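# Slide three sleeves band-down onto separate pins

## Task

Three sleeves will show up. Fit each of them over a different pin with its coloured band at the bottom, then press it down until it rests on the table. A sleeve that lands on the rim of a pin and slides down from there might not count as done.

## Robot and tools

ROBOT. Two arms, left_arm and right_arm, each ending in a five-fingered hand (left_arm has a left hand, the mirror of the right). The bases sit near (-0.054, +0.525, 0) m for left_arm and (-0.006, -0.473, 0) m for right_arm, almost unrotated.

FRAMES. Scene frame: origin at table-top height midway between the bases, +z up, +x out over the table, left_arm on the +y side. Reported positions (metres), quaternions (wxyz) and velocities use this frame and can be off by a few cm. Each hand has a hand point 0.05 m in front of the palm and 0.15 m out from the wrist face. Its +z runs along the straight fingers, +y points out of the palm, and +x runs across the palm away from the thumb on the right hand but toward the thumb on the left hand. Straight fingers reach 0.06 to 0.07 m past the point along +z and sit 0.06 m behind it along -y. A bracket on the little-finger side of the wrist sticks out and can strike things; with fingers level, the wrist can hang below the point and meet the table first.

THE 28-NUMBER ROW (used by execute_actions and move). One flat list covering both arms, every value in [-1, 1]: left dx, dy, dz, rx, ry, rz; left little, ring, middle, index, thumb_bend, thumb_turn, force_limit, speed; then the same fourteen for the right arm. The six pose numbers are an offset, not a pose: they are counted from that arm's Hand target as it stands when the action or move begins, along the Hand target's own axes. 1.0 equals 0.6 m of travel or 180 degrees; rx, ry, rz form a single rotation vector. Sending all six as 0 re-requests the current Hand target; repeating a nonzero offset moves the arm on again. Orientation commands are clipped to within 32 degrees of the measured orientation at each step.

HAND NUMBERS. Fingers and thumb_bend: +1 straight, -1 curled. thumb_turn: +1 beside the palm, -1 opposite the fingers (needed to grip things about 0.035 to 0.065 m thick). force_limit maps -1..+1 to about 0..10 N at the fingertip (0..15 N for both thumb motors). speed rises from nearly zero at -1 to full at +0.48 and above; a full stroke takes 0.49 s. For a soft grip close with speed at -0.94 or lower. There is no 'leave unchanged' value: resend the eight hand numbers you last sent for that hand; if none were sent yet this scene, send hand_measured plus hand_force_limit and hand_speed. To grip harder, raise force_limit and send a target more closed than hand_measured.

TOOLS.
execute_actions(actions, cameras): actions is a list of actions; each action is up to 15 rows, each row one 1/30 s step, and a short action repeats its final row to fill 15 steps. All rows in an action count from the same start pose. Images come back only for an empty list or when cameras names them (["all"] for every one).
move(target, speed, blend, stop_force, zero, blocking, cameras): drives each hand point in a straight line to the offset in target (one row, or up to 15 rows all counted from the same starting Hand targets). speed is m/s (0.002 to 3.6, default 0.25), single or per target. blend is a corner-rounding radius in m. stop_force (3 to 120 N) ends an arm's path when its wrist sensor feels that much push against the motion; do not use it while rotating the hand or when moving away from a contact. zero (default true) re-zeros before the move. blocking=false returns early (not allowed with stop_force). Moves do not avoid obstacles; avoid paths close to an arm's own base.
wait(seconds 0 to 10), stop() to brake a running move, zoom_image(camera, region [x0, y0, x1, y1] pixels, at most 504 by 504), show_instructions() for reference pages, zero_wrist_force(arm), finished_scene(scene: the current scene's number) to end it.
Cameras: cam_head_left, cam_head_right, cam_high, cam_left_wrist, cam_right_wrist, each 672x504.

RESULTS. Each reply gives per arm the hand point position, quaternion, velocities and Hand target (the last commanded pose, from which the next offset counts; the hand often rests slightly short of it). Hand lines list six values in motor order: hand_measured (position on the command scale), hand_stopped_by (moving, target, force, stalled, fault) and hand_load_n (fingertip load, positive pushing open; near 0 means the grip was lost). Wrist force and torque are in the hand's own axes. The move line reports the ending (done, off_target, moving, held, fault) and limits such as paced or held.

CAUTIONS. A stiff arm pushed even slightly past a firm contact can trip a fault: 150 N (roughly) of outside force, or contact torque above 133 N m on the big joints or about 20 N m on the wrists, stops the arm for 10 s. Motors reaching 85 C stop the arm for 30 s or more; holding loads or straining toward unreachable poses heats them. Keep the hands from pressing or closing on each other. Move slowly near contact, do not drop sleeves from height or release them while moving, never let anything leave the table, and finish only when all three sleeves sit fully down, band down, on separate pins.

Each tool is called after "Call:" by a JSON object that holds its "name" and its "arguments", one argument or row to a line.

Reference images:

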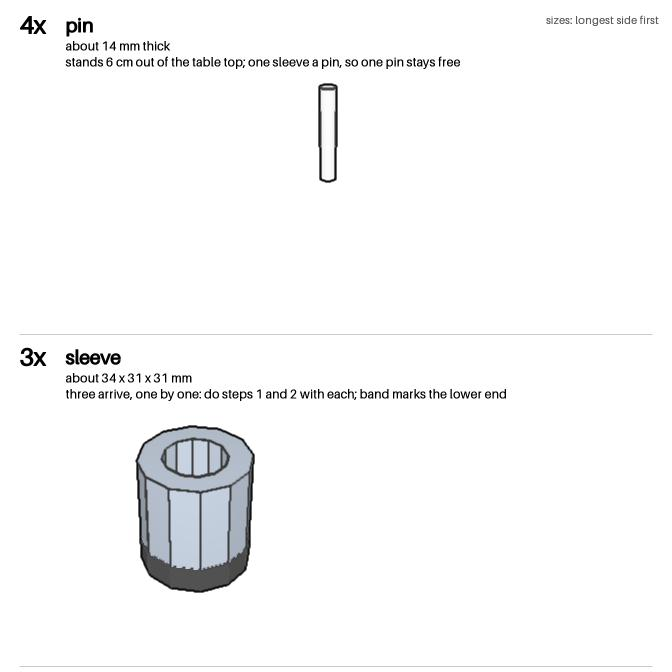

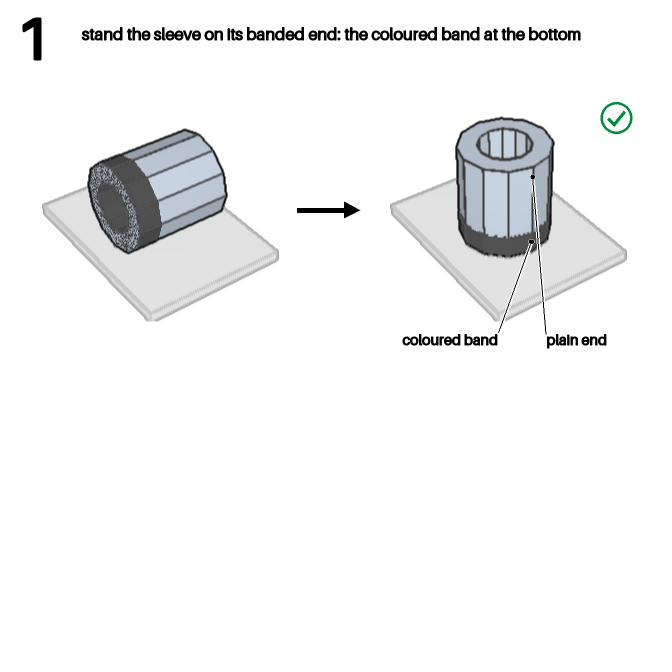

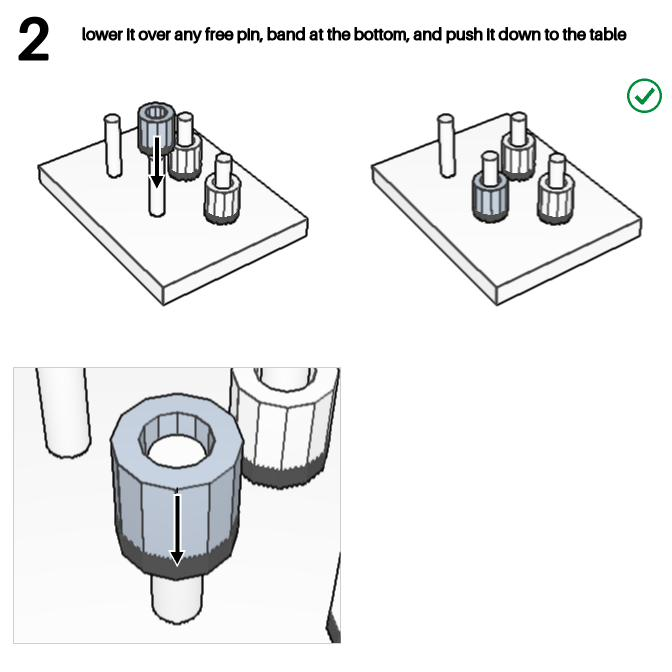

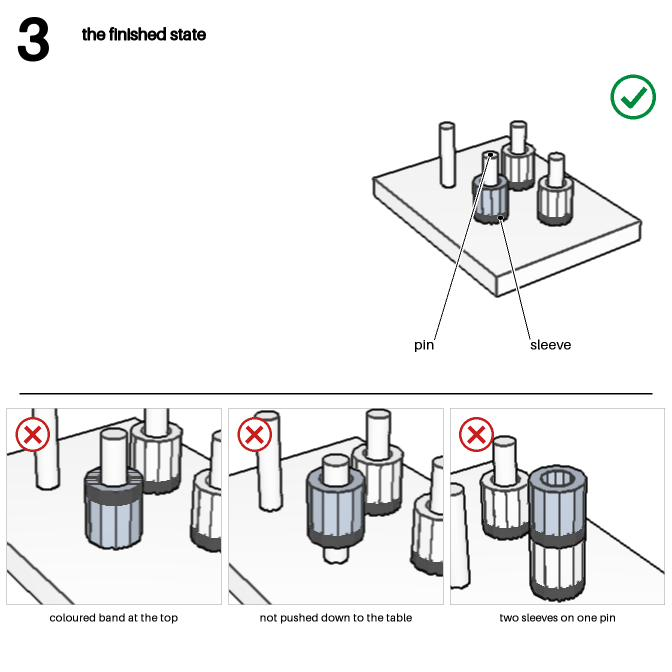

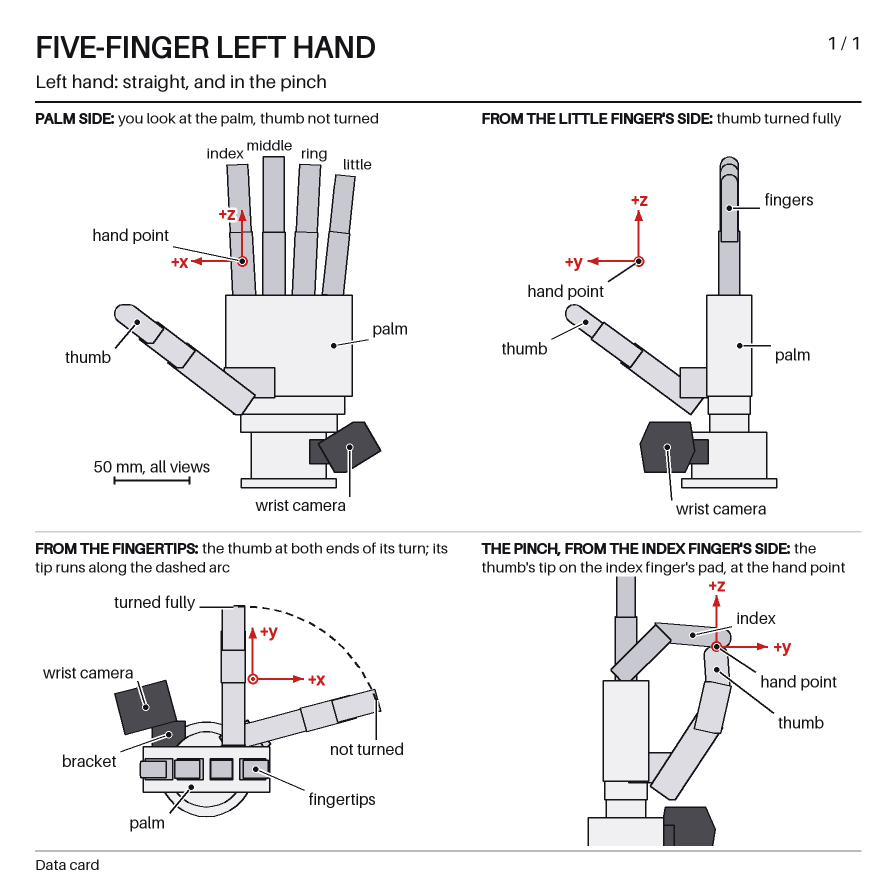

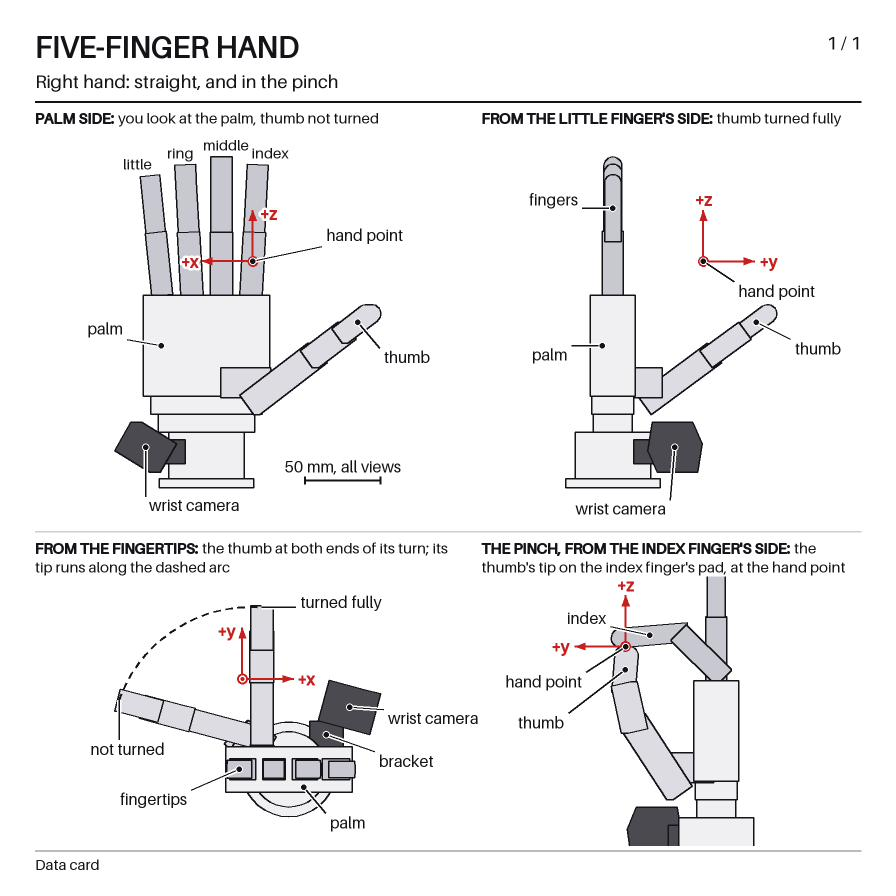

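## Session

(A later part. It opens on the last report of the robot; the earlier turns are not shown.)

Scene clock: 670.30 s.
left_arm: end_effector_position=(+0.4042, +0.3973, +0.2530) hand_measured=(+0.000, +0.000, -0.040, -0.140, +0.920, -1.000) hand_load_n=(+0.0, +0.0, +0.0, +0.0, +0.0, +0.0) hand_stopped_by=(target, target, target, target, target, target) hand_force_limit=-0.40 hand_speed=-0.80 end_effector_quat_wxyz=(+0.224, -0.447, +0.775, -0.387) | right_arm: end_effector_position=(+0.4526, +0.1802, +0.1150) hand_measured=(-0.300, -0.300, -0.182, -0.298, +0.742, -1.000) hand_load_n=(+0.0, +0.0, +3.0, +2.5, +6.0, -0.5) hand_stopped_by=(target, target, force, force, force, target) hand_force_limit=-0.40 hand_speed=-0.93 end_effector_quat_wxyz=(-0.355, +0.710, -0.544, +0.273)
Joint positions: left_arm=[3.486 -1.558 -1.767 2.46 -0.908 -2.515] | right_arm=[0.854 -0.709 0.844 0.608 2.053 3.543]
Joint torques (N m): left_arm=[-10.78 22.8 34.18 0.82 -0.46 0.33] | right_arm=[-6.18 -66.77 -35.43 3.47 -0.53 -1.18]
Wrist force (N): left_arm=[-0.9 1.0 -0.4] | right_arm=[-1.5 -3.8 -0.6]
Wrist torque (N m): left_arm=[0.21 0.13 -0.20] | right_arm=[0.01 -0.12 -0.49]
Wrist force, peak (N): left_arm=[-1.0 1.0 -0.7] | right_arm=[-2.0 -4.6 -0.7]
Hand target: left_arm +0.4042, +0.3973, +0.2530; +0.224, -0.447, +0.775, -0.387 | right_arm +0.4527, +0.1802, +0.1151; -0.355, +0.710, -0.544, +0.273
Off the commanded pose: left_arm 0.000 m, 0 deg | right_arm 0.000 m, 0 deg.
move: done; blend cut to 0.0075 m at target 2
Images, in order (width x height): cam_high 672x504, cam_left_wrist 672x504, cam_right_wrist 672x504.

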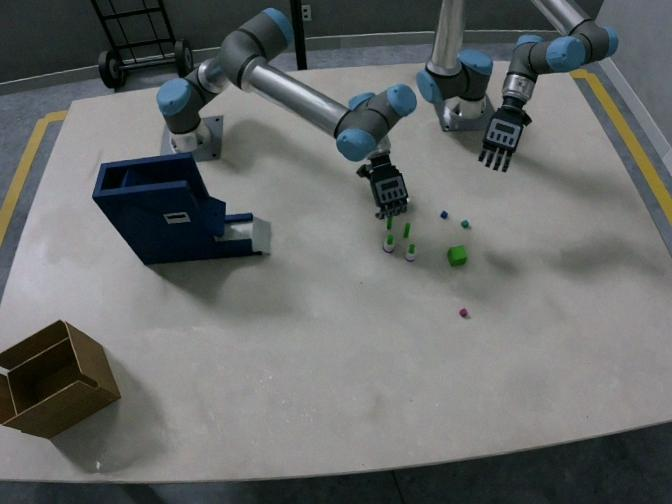

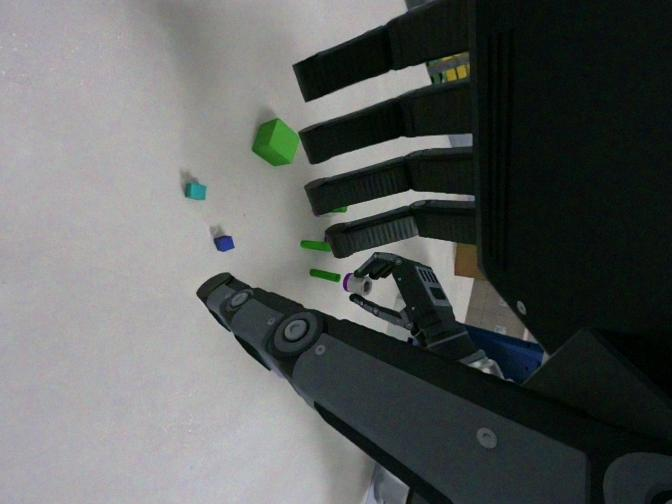

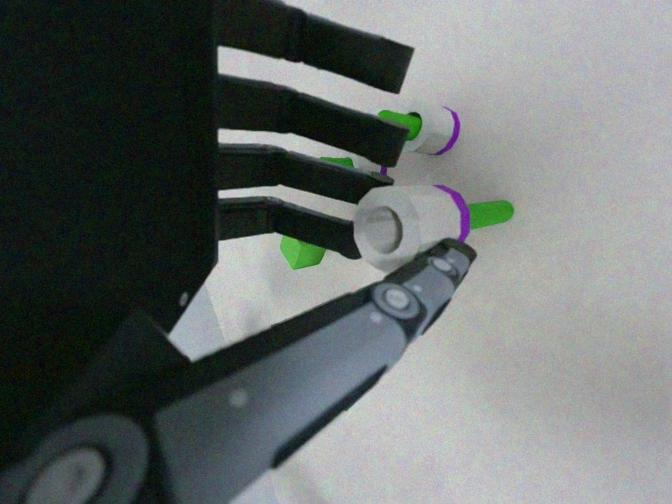

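Call:
{"name": "move", "arguments": {
  "target": [0,0,0,0,0,0,0.0,0.0,-0.04,-0.14,0.92,-1,-0.4,-0.8,-0.0067,-0.0038,0.005,0,0,0,-0.3,-0.3,-0.35,-0.35,0.4,-1,-0.4,-0.93],
  "speed": 0.03,
  "cameras": ["cam_right_wrist", "cam_left_wrist", "cam_high"]
}}

Call:
{"name": "zoom_image", "arguments": {
  "camera": "cam_right_wrist",
  "region": [346, 150, 546, 290]
}}

Call:
{"name": "zoom_image", "arguments": {
  "camera": "cam_left_wrist",
  "region": [300, 250, 390, 310]
}}

Call:
{"name": "zoom_image", "arguments": {
  "camera": "cam_high",
  "region": [360, 180, 430, 260]
}}

Scene clock: 680.63 s.
left_arm: end_effector_position=(+0.4042, +0.3973, +0.2530) hand_measured=(+0.000, +0.000, -0.040, -0.140, +0.920, -1.000) hand_load_n=(+0.0, +0.0, +0.0, +0.0, +0.0, +0.0) hand_stopped_by=(target, target, target, target, target, target) hand_force_limit=-0.40 hand_speed=-0.80 end_effector_quat_wxyz=(+0.224, -0.447, +0.775, -0.387) | right_arm: end_effector_position=(+0.4553, +0.1851, +0.1150) hand_measured=(-0.300, -0.300, -0.182, -0.298, +0.742, -1.000) hand_load_n=(+0.0, +0.5, +2.5, +2.5, +6.0, +0.0) hand_stopped_by=(target, target, force, force, force, target) hand_force_limit=-0.40 hand_speed=-0.93 end_effector_quat_wxyz=(-0.355, +0.710, -0.544, +0.273) end_effector_velocity=(-0.001, -0.001, -0.003) end_effector_angular_velocity=(-0.004, +0.004, +0.000)
Joint positions: left_arm=[3.486 -1.558 -1.767 2.46 -0.908 -2.515] | right_arm=[0.855 -0.691 0.81 0.624 2.054 3.544]
Joint velocities: left_arm=[within noise] | right_arm=[0 0.001 0.005 -0.001 0 0]
Joint torques (N m): left_arm=[-10.97 22.74 35.41 0.79 -0.29 0.5] | right_arm=[4.55 -79.29 -12.19 0.38 3.33 1.69]
Wrist force (N): left_arm=[-0.8 0.9 -0.5] | right_arm=[-1.5 -3.9 -0.8]
Wrist torque (N m): left_arm=[0.21 0.13 -0.19] | right_arm=[0.02 -0.12 -0.50]
Wrist force, peak (N): left_arm=[-0.9 1.2 -0.7] | right_arm=[-1.5 -4.0 -0.8]
Hand target: left_arm +0.4042, +0.3973, +0.2530; +0.224, -0.447, +0.775, -0.387 | right_arm +0.4553, +0.1851, +0.1151; -0.355, +0.710, -0.544, +0.273
Off the commanded pose: left_arm 0.000 m, 0 deg | right_arm 0.000 m, 0 deg.
move: done
Images, in order (width x height): cam_high 672x504, cam_left_wrist 672x504, cam_right_wrist 672x504.

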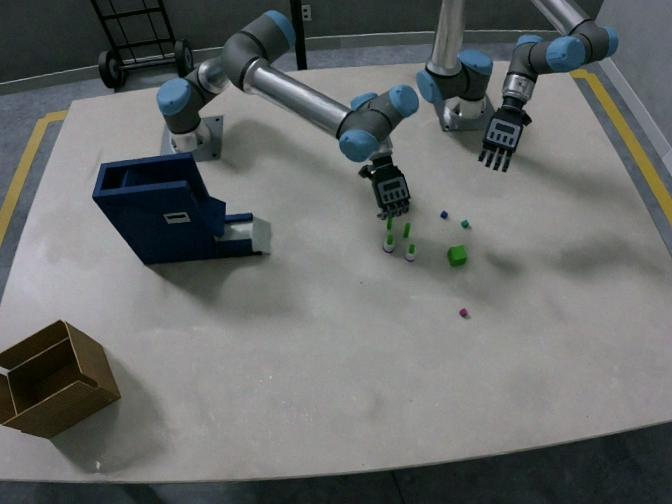

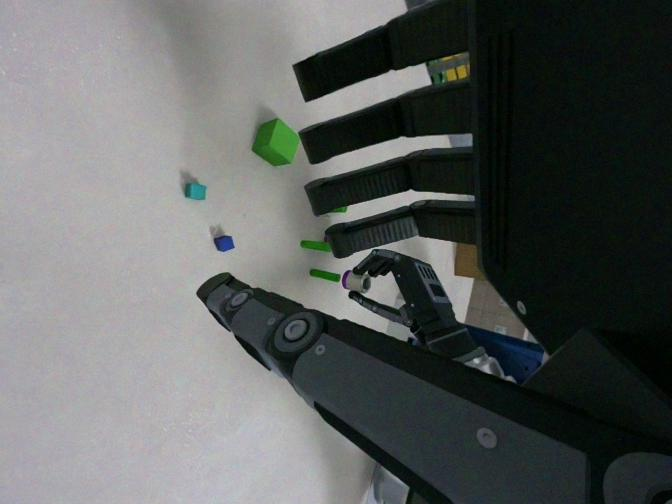

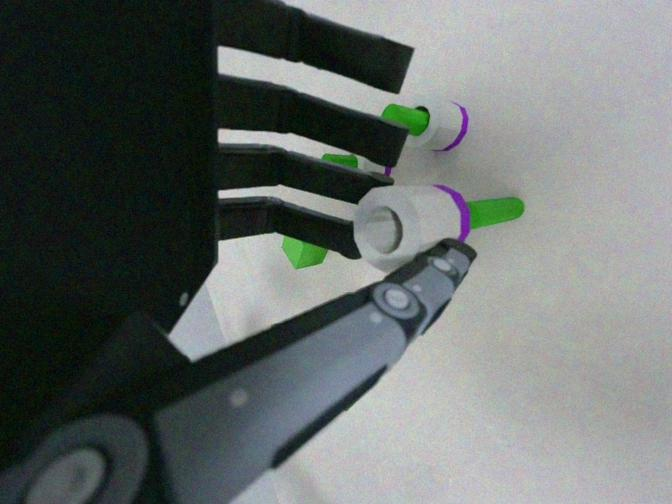

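Scaled by 2.520 from the camera's 672x504 image, which has a finer 960x720 frame.

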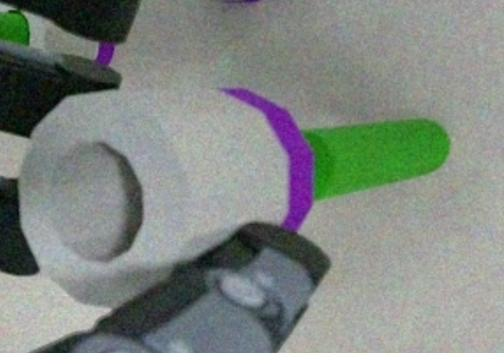

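Scaled by 5.600 from the camera's 672x504 image, which has a finer 960x720 frame.

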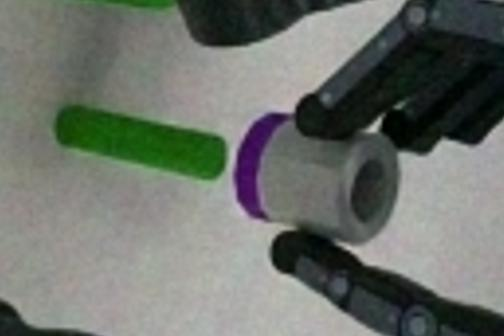

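Scaled by 6.300 from the camera's 672x504 image, which has a finer 960x720 frame.

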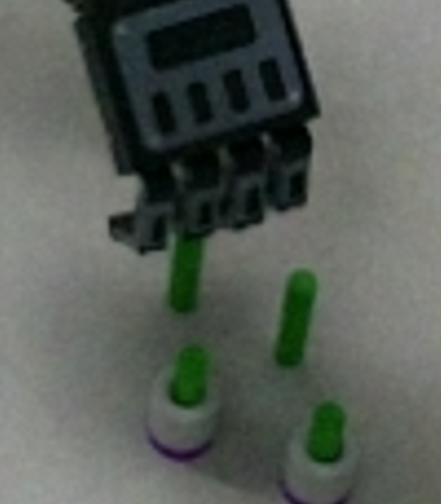

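Call:
{"name": "move", "arguments": {
  "target": [0,0,0,0,0,0,0.0,0.0,-0.04,-0.14,0.92,-1,-0.4,-0.8,0,0.036,0.027,0,0,0,-0.3,-0.3,-0.35,-0.35,0.4,-1,-0.4,-0.93],
  "speed": 0.015,
  "stop_force": 3,
  "cameras": ["cam_right_wrist", "cam_left_wrist", "cam_high"]
}}

Call:
{"name": "zoom_image", "arguments": {
  "camera": "cam_right_wrist",
  "region": [346, 150, 546, 290]
}}

Call:
{"name": "zoom_image", "arguments": {
  "camera": "cam_left_wrist",
  "region": [300, 250, 390, 310]
}}

Scene clock: 687.07 s.
left_arm: end_effector_position=(+0.4042, +0.3973, +0.2530) hand_measured=(+0.000, +0.000, -0.040, -0.140, +0.920, -1.000) hand_load_n=(+0.0, +0.0, +0.0, +0.0, +0.0, +0.0) hand_stopped_by=(target, target, target, target, target, target) hand_force_limit=-0.40 hand_speed=-0.80 end_effector_quat_wxyz=(+0.224, -0.447, +0.775, -0.387) | right_arm: end_effector_position=(+0.4553, +0.1851, +0.0938) hand_measured=(-0.300, -0.300, -0.182, -0.298, +0.742, -1.000) hand_load_n=(+0.0, +0.0, +2.5, +2.0, +6.0, -0.5) hand_stopped_by=(target, target, force, force, force, target) hand_force_limit=-0.40 hand_speed=-0.93 end_effector_quat_wxyz=(-0.355, +0.710, -0.544, +0.273)
Joint positions: left_arm=[3.486 -1.558 -1.767 2.46 -0.908 -2.515] | right_arm=[0.855 -0.681 0.848 0.577 2.054 3.544]
Joint torques (N m): left_arm=[-10.65 23.78 34.3 0.8 -0.19 0.6] | right_arm=[-4.08 -80.04 -34.85 1.78 -0.41 -0.65]
Wrist force (N): left_arm=[-1.0 1.0 -0.4] | right_arm=[-1.4 -3.7 -0.8]
Wrist torque (N m): left_arm=[0.22 0.16 -0.21] | right_arm=[0.04 -0.13 -0.49]
Wrist force, peak (N): left_arm=[-0.9 1.2 -0.4] | right_arm=[-2.6 -7.6 -3.2]
Hand target: left_arm +0.4042, +0.3973, +0.2530; +0.224, -0.447, +0.775, -0.387 | right_arm +0.4553, +0.1851, +0.0938; -0.355, +0.710, -0.544, +0.273 (not the last commanded pose)
Off the commanded pose: left_arm 0.000 m, 0 deg | right_arm 0.006 m, 0 deg.
move: contact (right_arm)
Images, in order (width x height): cam_high 672x504, cam_left_wrist 672x504, cam_right_wrist 672x504.

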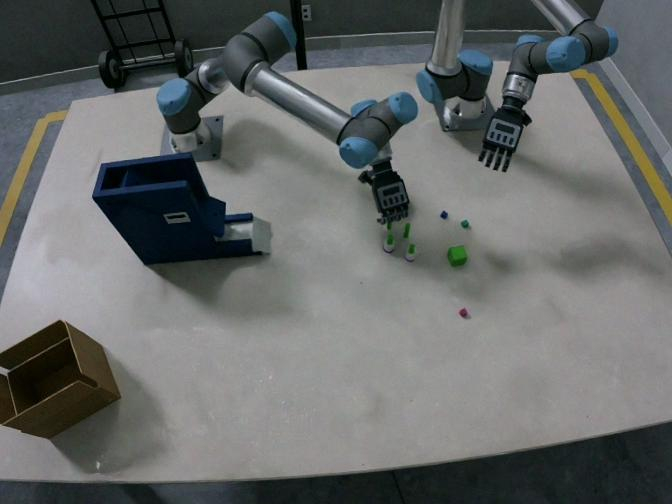

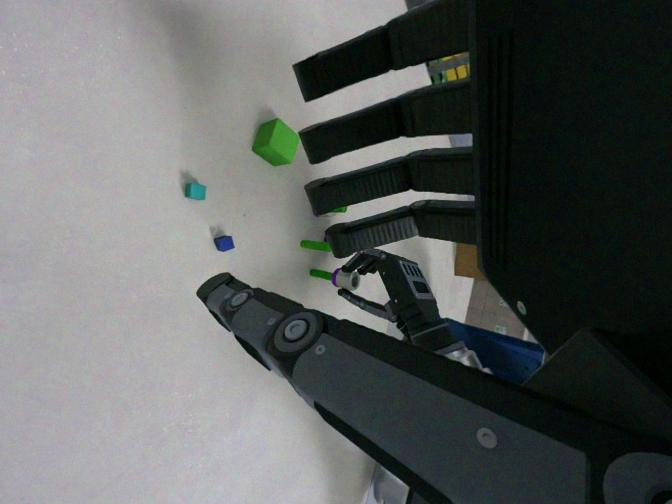

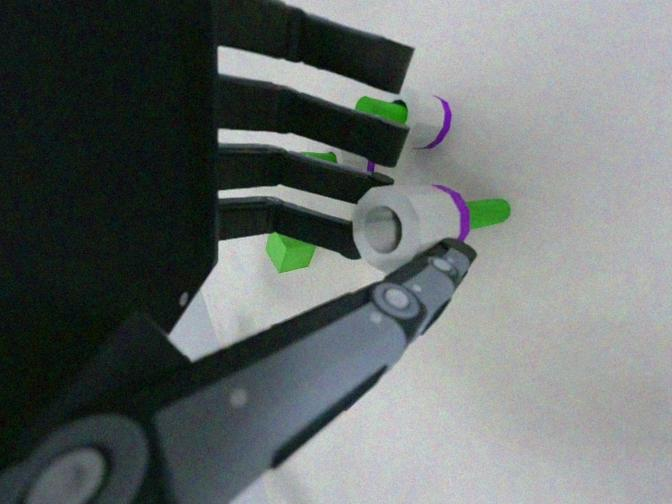

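Scaled by 2.520 from the camera's 672x504 image, which has a finer 960x720 frame.

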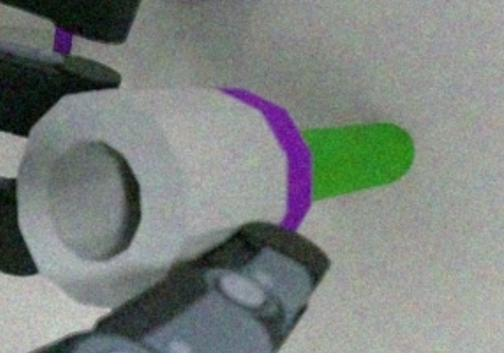

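Scaled by 5.600 from the camera's 672x504 image, which has a finer 960x720 frame.

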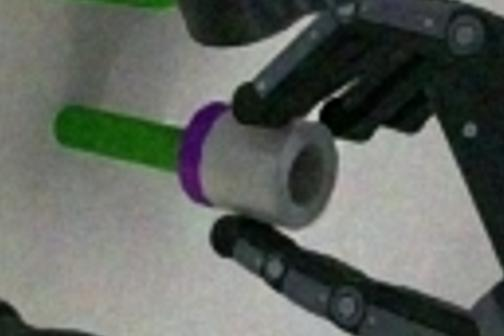

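Call:
{"name": "move", "arguments": {
  "target": [0,0,0,0,0,0,0.0,0.0,-0.04,-0.14,0.92,-1,-0.4,-0.8,-0.0027,-0.004,-0.003,0,0,0,-0.3,-0.3,-0.35,-0.35,0.4,-1,-0.4,-0.93],
  "speed": 0.02
}}

Call:
{"name": "move", "arguments": {
  "target": [0,0,0,0,0,0,0.0,0.0,-0.04,-0.14,0.92,-1,-0.4,-0.8,0,0.012,0.009,0,0,0,-0.3,-0.3,-0.35,-0.35,0.4,-1,-0.4,-0.93],
  "speed": 0.015,
  "stop_force": 3,
  "cameras": ["cam_right_wrist", "cam_left_wrist"]
}}

Scene clock: 698.77 s.
left_arm: end_effector_position=(+0.4042, +0.3973, +0.2530) hand_measured=(+0.000, +0.000, -0.040, -0.140, +0.920, -1.000) hand_load_n=(+0.0, +0.0, +0.0, +0.0, +0.0, +0.0) hand_stopped_by=(target, target, target, target, target, target) hand_force_limit=-0.40 hand_speed=-0.80 end_effector_quat_wxyz=(+0.224, -0.447, +0.775, -0.387) | right_arm: end_effector_position=(+0.4549, +0.1867, +0.0969) hand_measured=(-0.300, -0.300, -0.182, -0.298, +0.742, -1.000) hand_load_n=(+0.0, +0.0, +3.0, +2.0, +6.0, -0.5) hand_stopped_by=(target, target, force, force, force, target) hand_force_limit=-0.40 hand_speed=-0.93 end_effector_quat_wxyz=(-0.355, +0.710, -0.544, +0.273)
Joint positions: left_arm=[3.486 -1.558 -1.767 2.46 -0.908 -2.515] | right_arm=[0.857 -0.679 0.835 0.587 2.056 3.546]
Joint torques (N m): left_arm=[-9.57 23.23 33.65 0.58 0.03 0.79] | right_arm=[3.71 -54.31 -23.3 2 3.25 1.63]
Wrist force (N): left_arm=[-0.8 1.0 -0.4] | right_arm=[-1.2 -3.6 -0.7]
Wrist torque (N m): left_arm=[0.21 0.12 -0.20] | right_arm=[0.06 -0.16 -0.48]
Wrist force, peak (N): left_arm=[-1.1 1.0 -0.7] | right_arm=[-1.5 -4.1 -0.6]
Hand target: left_arm +0.4042, +0.3973, +0.2530; +0.224, -0.447, +0.775, -0.387 | right_arm +0.4549, +0.1866, +0.0968; -0.355, +0.710, -0.544, +0.273
Off the commanded pose: left_arm 0.000 m, 0 deg | right_arm 0.000 m, 0 deg.
move: done

Scene clock: 700.13 s.
left_arm: end_effector_position=(+0.4042, +0.3973, +0.2530) hand_measured=(+0.000, +0.000, -0.040, -0.140, +0.920, -1.000) hand_load_n=(+0.0, +0.0, +0.0, +0.0, +0.0, +0.0) hand_stopped_by=(target, target, target, target, target, target) hand_force_limit=-0.40 hand_speed=-0.80 end_effector_quat_wxyz=(+0.224, -0.447, +0.775, -0.387) | right_arm: end_effector_position=(+0.4548, +0.1867, +0.0934) hand_measured=(-0.300, -0.300, -0.182, -0.298, +0.742, -1.000) hand_load_n=(+0.0, +0.0, +2.5, +2.0, +6.0, +0.0) hand_stopped_by=(target, target, force, force, force, target) hand_force_limit=-0.40 hand_speed=-0.93 end_effector_quat_wxyz=(-0.355, +0.710, -0.544, +0.273)
Joint positions: left_arm=[3.486 -1.558 -1.767 2.46 -0.908 -2.515] | right_arm=[0.857 -0.677 0.841 0.58 2.056 3.546]
Joint torques (N m): left_arm=[-9.82 23.27 34.21 0.67 0.08 0.77] | right_arm=[0.49 -80.21 -34.52 1.61 2.64 1.1]
Wrist force (N): left_arm=[-0.8 0.9 -0.4] | right_arm=[-1.5 -3.7 -0.6]
Wrist torque (N m): left_arm=[0.21 0.12 -0.20] | right_arm=[0.03 -0.12 -0.49]
Wrist force, peak (N): left_arm=[-1.0 0.9 -0.5] | right_arm=[-2.9 -7.9 -3.4]
Hand target: left_arm +0.4042, +0.3973, +0.2530; +0.224, -0.447, +0.775, -0.387 | right_arm +0.4549, +0.1867, +0.0934; -0.355, +0.710, -0.544, +0.273 (not the last commanded pose)
Off the commanded pose: left_arm 0.000 m, 0 deg | right_arm 0.006 m, 0 deg.
move: contact (right_arm)
Images, in order (width x height): cam_left_wrist 672x504, cam_right_wrist 672x504.

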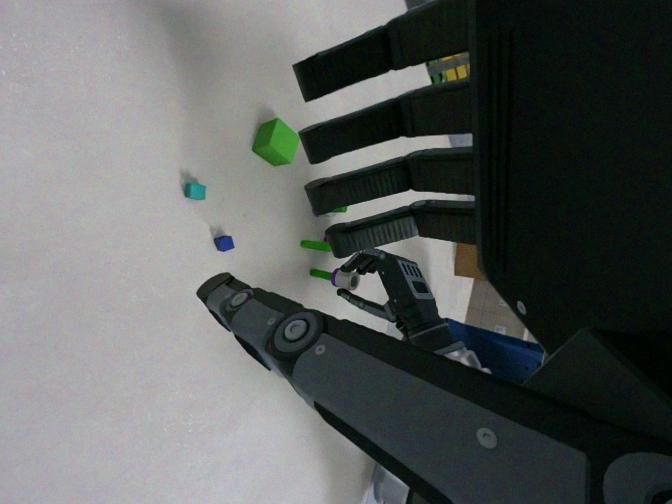

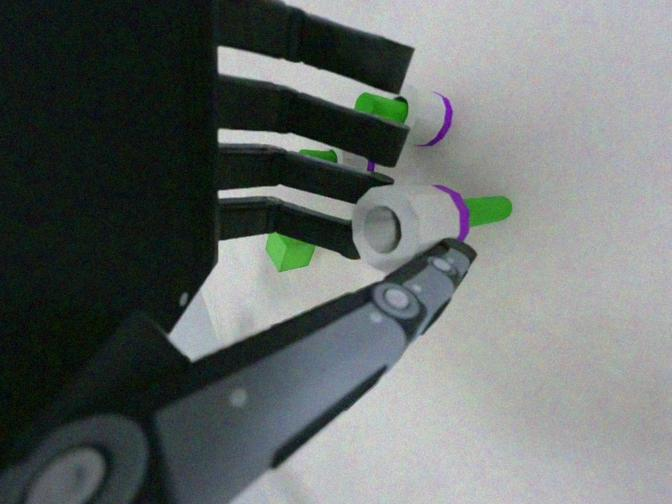

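Call:
{"name": "zoom_image", "arguments": {
  "camera": "cam_right_wrist",
  "region": [346, 160, 526, 280]
}}

Call:
{"name": "zoom_image", "arguments": {
  "camera": "cam_left_wrist",
  "region": [305, 255, 375, 305]
}}

Scaled by 2.800 from the camera's 672x504 image, which has a finer 960x720 frame.

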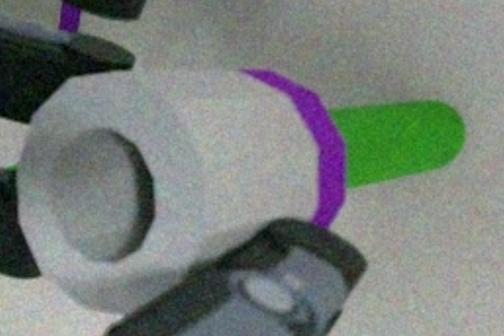

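Scaled by 7.200 from the camera's 672x504 image, which has a finer 960x720 frame.

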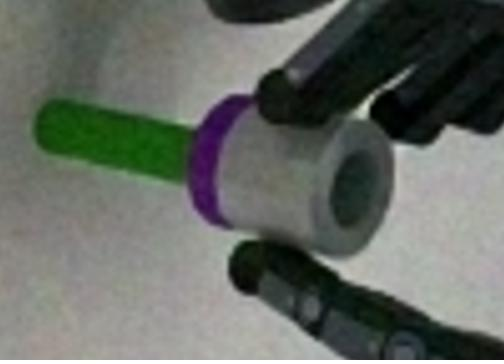

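Call:
{"name": "move", "arguments": {
  "target": [0.1287,0.0577,-0.0768,0,-0.1111,-0.0833,0.0,0.0,-0.04,-0.14,0.92,-1,-0.4,-0.8,0.0058,-0.0031,-0.0042,0,0,0,-0.3,-0.3,-0.35,-0.35,0.4,-1,-0.4,-0.93],
  "speed": 0.12
}}

Call:
{"name": "move", "arguments": {
  "target": [0,0,0,0,0,0,0.0,0.0,-0.04,-0.14,0.92,-1,-0.4,-0.8,0,0.012,0.009,0,0,0,-0.3,-0.3,-0.35,-0.35,0.4,-1,-0.4,-0.93],
  "speed": 0.015,
  "stop_force": 3,
  "cameras": ["cam_right_wrist", "cam_left_wrist"]
}}

Call:
{"name": "zoom_image", "arguments": {
  "camera": "cam_right_wrist",
  "region": [346, 160, 526, 280]
}}

Scene clock: 722.27 s.
left_arm: end_effector_position=(+0.3157, +0.3592, +0.2529) hand_measured=(+0.000, +0.000, -0.040, -0.140, +0.920, -1.000) hand_load_n=(+0.0, +0.0, +0.0, +0.0, +0.0, +0.0) hand_stopped_by=(target, target, target, target, target, target) hand_force_limit=-0.40 hand_speed=-0.80 end_effector_quat_wxyz=(+0.302, -0.604, +0.660, -0.330) | right_arm: end_effector_position=(+0.4549, +0.1831, +0.0964) hand_measured=(-0.300, -0.300, -0.182, -0.298, +0.742, -1.000) hand_load_n=(+0.0, +0.0, +3.0, +2.0, +5.5, +0.0) hand_stopped_by=(target, target, force, force, force, target) hand_force_limit=-0.40 hand_speed=-0.93 end_effector_quat_wxyz=(-0.355, +0.710, -0.544, +0.273)
Joint positions: left_arm=[3.191 -1.263 -1.973 2.588 -1.454 -3.052] | right_arm=[0.854 -0.689 0.855 0.577 2.053 3.543]
Joint torques (N m): left_arm=[4.98 10.7 36.13 -1.22 -1.86 -0.94] | right_arm=[-4.2 -72.44 -20.78 -1.08 -1.03 -0.8]
Wrist force (N): left_arm=[-0.8 1.2 -0.3] | right_arm=[-1.3 -3.8 -0.7]
Wrist torque (N m): left_arm=[0.26 0.07 -0.10] | right_arm=[0.02 -0.14 -0.48]
Wrist force, peak (N): left_arm=[-0.4 1.7 -0.8] | right_arm=[-1.5 -4.0 -1.0]
Hand target: left_arm +0.3157, +0.3593, +0.2529; +0.302, -0.604, +0.660, -0.330 | right_arm +0.4549, +0.1831, +0.0964; -0.355, +0.710, -0.544, +0.273
Off the commanded pose: left_arm 0.000 m, 0 deg | right_arm 0.000 m, 0 deg.
move: done

Scene clock: 724.43 s.
left_arm: end_effector_position=(+0.3157, +0.3593, +0.2529) hand_measured=(+0.000, +0.000, -0.040, -0.140, +0.920, -1.000) hand_load_n=(+0.0, +0.0, +0.0, +0.0, +0.0, +0.0) hand_stopped_by=(target, target, target, target, target, target) hand_force_limit=-0.40 hand_speed=-0.80 end_effector_quat_wxyz=(+0.302, -0.604, +0.660, -0.330) | right_arm: end_effector_position=(+0.4549, +0.1831, +0.0874) hand_measured=(-0.300, -0.300, -0.182, -0.298, +0.742, -1.000) hand_load_n=(+0.0, +0.0, +3.0, +2.0, +5.5, -0.5) hand_stopped_by=(target, target, force, force, force, target) hand_force_limit=-0.40 hand_speed=-0.93 end_effector_quat_wxyz=(-0.355, +0.710, -0.544, +0.273)
Joint positions: left_arm=[3.191 -1.263 -1.973 2.587 -1.454 -3.052] | right_arm=[0.854 -0.684 0.869 0.558 2.053 3.543]
Joint torques (N m): left_arm=[11.66 16.61 36.06 -3.53 -1.89 -0.81] | right_arm=[-1.42 -80.22 -34.94 3.59 -0.59 0]
Wrist force (N): left_arm=[-1.0 1.0 -0.4] | right_arm=[-1.4 -3.5 -0.8]
Wrist torque (N m): left_arm=[0.23 0.09 -0.10] | right_arm=[0.06 -0.14 -0.47]
Wrist force, peak (N): left_arm=[-1.0 1.1 -0.6] | right_arm=[-1.5 -3.9 -0.6]
Hand target: left_arm +0.3157, +0.3593, +0.2529; +0.302, -0.604, +0.660, -0.330 | right_arm +0.4549, +0.1831, +0.0874; -0.355, +0.710, -0.544, +0.273
Off the commanded pose: left_arm 0.000 m, 0 deg | right_arm 0.000 m, 0 deg.
move: done
Images, in order (width x height): cam_left_wrist 672x504, cam_right_wrist 672x504.

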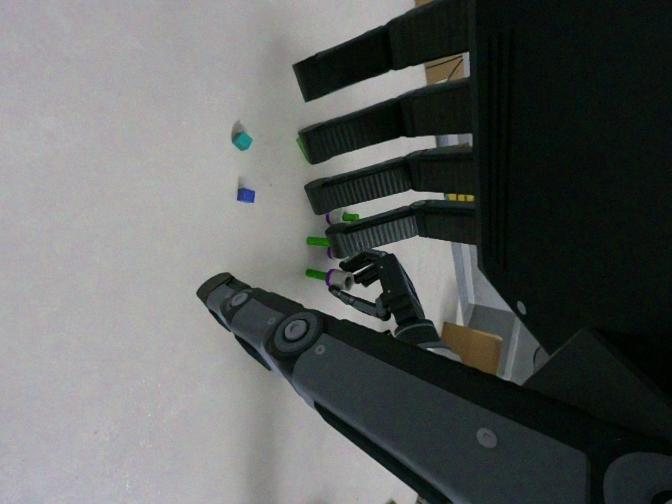

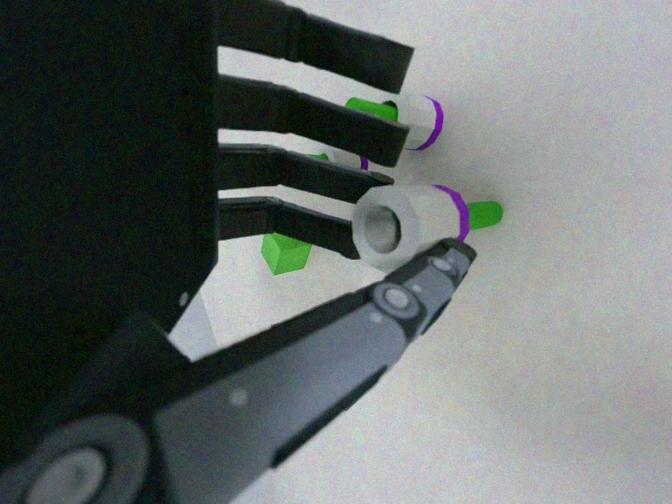

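Scaled by 2.800 from the camera's 672x504 image, which has a finer 960x720 frame.

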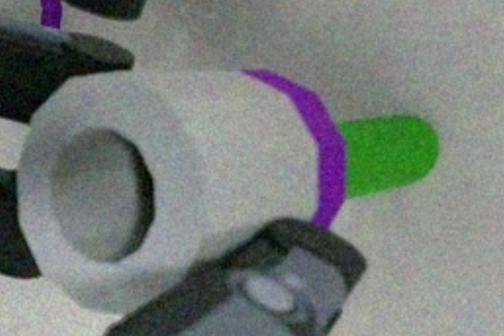

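Call:
{"name": "zoom_image", "arguments": {
  "camera": "cam_left_wrist",
  "region": [300, 255, 370, 305]
}}

Call:
{"name": "move", "arguments": {
  "target": [0,0,0,0,0,0,0.0,0.0,-0.04,-0.14,0.92,-1,-0.4,-0.8,0,0.0127,0.0095,0,0,0,-0.3,-0.3,-0.35,-0.35,0.4,-1,-0.4,-0.93],
  "speed": 0.015,
  "stop_force": 3,
  "cameras": ["cam_right_wrist", "cam_left_wrist"]
}}

Call:
{"name": "zoom_image", "arguments": {
  "camera": "cam_right_wrist",
  "region": [346, 160, 526, 280]
}}

Call:
{"name": "zoom_image", "arguments": {
  "camera": "cam_left_wrist",
  "region": [300, 255, 370, 305]
}}

Scaled by 7.200 from the camera's 672x504 image, which has a finer 960x720 frame.

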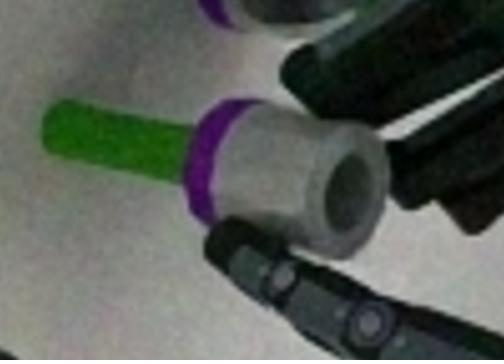

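Scene clock: 728.67 s.
left_arm: end_effector_position=(+0.3157, +0.3593, +0.2529) hand_measured=(+0.000, +0.000, -0.040, -0.140, +0.920, -1.000) hand_load_n=(+0.0, +0.0, -0.5, +0.0, +0.0, +0.0) hand_stopped_by=(target, target, target, target, target, target) hand_force_limit=-0.40 hand_speed=-0.80 end_effector_quat_wxyz=(+0.302, -0.604, +0.660, -0.330) | right_arm: end_effector_position=(+0.4549, +0.1830, +0.0778) hand_measured=(-0.300, -0.300, -0.182, -0.298, +0.742, -1.000) hand_load_n=(+0.0, +0.0, +3.0, +1.5, +6.0, +0.0) hand_stopped_by=(target, target, force, force, force, target) hand_force_limit=-0.40 hand_speed=-0.93 end_effector_quat_wxyz=(-0.355, +0.710, -0.544, +0.273)
Joint positions: left_arm=[3.191 -1.263 -1.973 2.587 -1.454 -3.052] | right_arm=[0.854 -0.679 0.884 0.538 2.053 3.543]
Joint torques (N m): left_arm=[12.13 18.36 36.31 -3.53 -1.8 -0.74] | right_arm=[-1.13 -72.17 -34.34 3.68 -0.74 0.08]
Wrist force (N): left_arm=[-0.7 1.1 -0.4] | right_arm=[-1.4 -3.6 -0.9]
Wrist torque (N m): left_arm=[0.25 0.05 -0.09] | right_arm=[0.06 -0.13 -0.47]
Wrist force, peak (N): left_arm=[-1.0 1.2 -0.4] | right_arm=[-1.6 -3.9 -1.1]
Hand target: left_arm +0.3157, +0.3593, +0.2529; +0.302, -0.604, +0.660, -0.330 | right_arm +0.4549, +0.1831, +0.0779; -0.355, +0.710, -0.544, +0.273
Off the commanded pose: left_arm 0.000 m, 0 deg | right_arm 0.000 m, 0 deg.
move: done
Images, in order (width x height): cam_left_wrist 672x504, cam_right_wrist 672x504.

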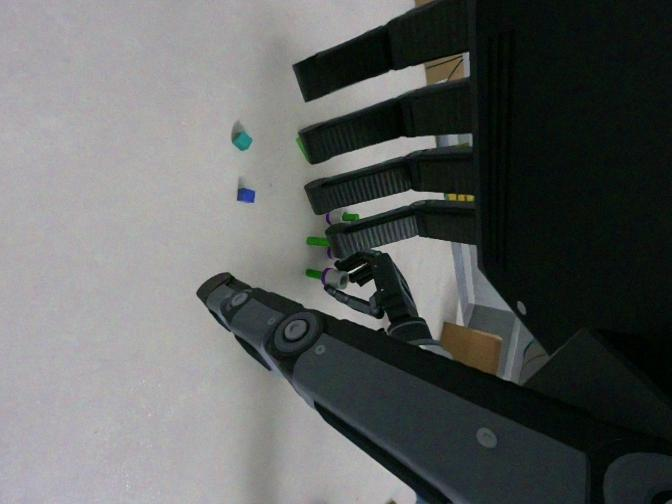

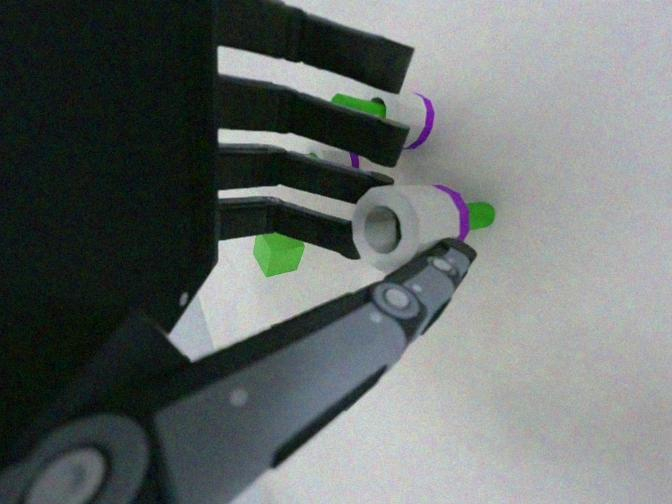

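Scaled by 2.800 from the camera's 672x504 image, which has a finer 960x720 frame.

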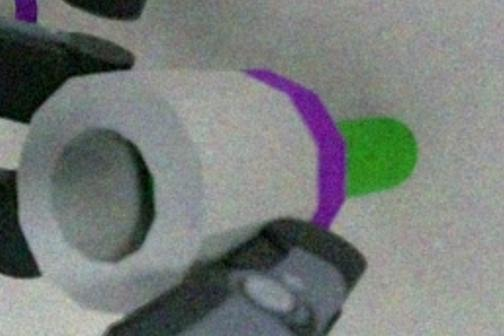

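Scaled by 7.200 from the camera's 672x504 image, which has a finer 960x720 frame.

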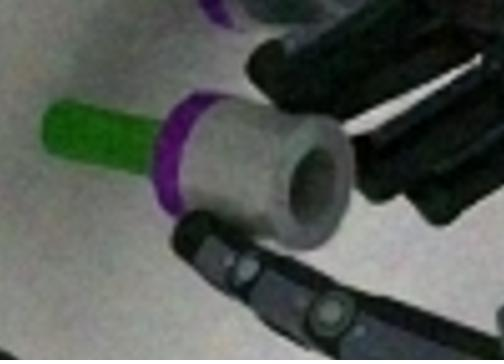

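Call:
{"name": "move", "arguments": {
  "target": [0,0,0,0,0,0,0.0,0.0,-0.04,-0.14,0.92,-1,-0.4,-0.8,0.0008,0.0637,0.0478,0,0,0,-0.3,-0.3,-0.35,-0.35,0.4,-1,-0.4,-0.93],
  "speed": 0.02,
  "stop_force": 4,
  "cameras": ["cam_right_wrist", "cam_left_wrist"]
}}

Call:
{"name": "zoom_image", "arguments": {
  "camera": "cam_right_wrist",
  "region": [346, 160, 526, 280]
}}

Call:
{"name": "zoom_image", "arguments": {
  "camera": "cam_left_wrist",
  "region": [290, 245, 360, 295]
}}

Scene clock: 734.57 s.
left_arm: end_effector_position=(+0.3157, +0.3593, +0.2529) hand_measured=(+0.000, +0.000, -0.040, -0.140, +0.920, -1.000) hand_load_n=(+0.0, +0.0, +0.0, +0.0, +0.0, +0.0) hand_stopped_by=(target, target, target, target, target, target) hand_force_limit=-0.40 hand_speed=-0.80 end_effector_quat_wxyz=(+0.302, -0.604, +0.660, -0.330) | right_arm: end_effector_position=(+0.4551, +0.1826, +0.0328) hand_measured=(-0.300, -0.300, -0.182, -0.298, +0.742, -1.000) hand_load_n=(+0.0, +0.0, +3.0, +2.0, +6.0, -0.5) hand_stopped_by=(target, target, force, force, force, target) hand_force_limit=-0.40 hand_speed=-0.93 end_effector_quat_wxyz=(-0.355, +0.710, -0.544, +0.273)
Joint positions: left_arm=[3.191 -1.263 -1.973 2.587 -1.454 -3.052] | right_arm=[0.853 -0.646 0.942 0.447 2.052 3.543]
Joint torques (N m): left_arm=[11.96 18.79 35.72 -3.58 -1.37 -0.53] | right_arm=[-2.73 -81.17 -33.53 -0.02 -0.46 -0.52]
Wrist force (N): left_arm=[-1.0 1.1 -0.6] | right_arm=[-1.2 -3.5 -0.8]
Wrist torque (N m): left_arm=[0.26 0.08 -0.11] | right_arm=[0.04 -0.15 -0.46]
Wrist force, peak (N): left_arm=[-0.8 1.3 -0.6] | right_arm=[-2.4 -8.1 -3.1]
Hand target: left_arm +0.3157, +0.3593, +0.2529; +0.302, -0.604, +0.660, -0.330 | right_arm +0.4551, +0.1826, +0.0328; -0.355, +0.710, -0.544, +0.273 (not the last commanded pose)
Off the commanded pose: left_arm 0.000 m, 0 deg | right_arm 0.003 m, 0 deg.
move: contact (right_arm)
Images, in order (width x height): cam_left_wrist 672x504, cam_right_wrist 672x504.

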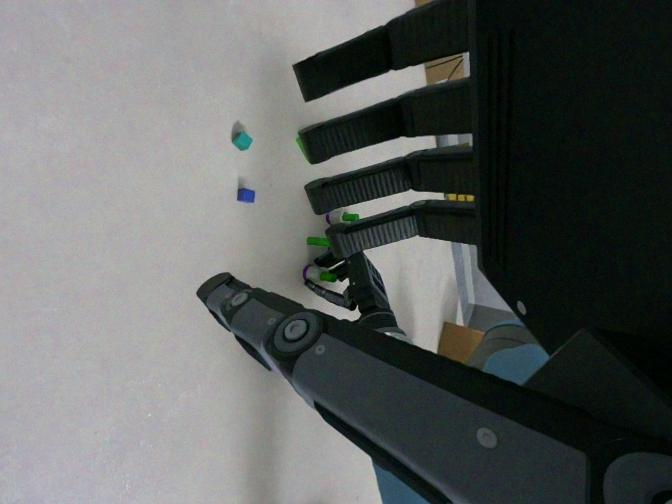

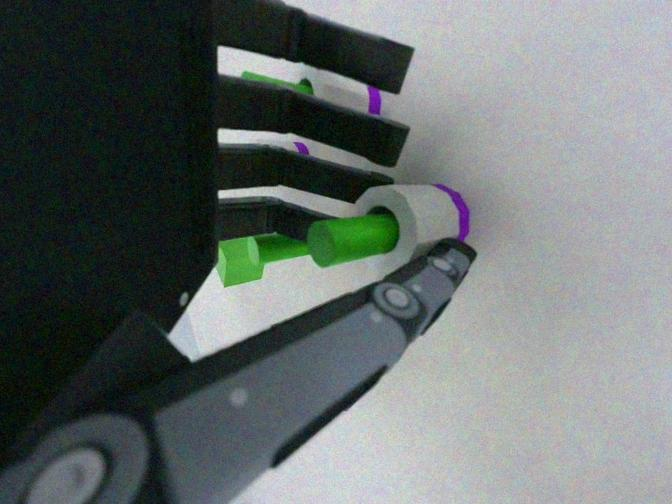

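Scaled by 2.800 from the camera's 672x504 image, which has a finer 960x720 frame.

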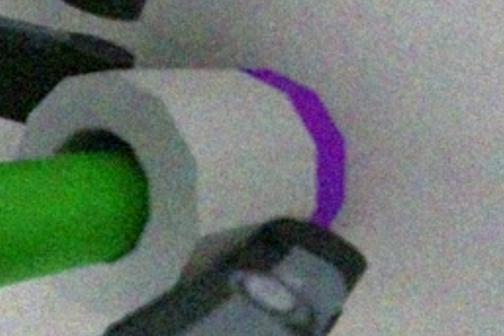

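Scaled by 7.200 from the camera's 672x504 image, which has a finer 960x720 frame.

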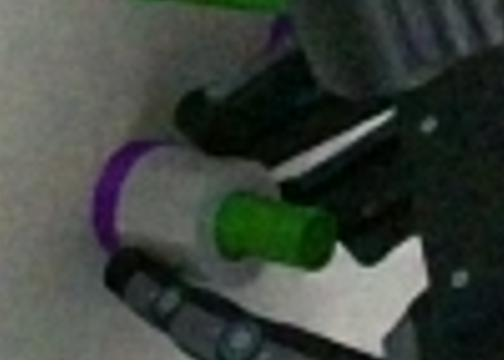

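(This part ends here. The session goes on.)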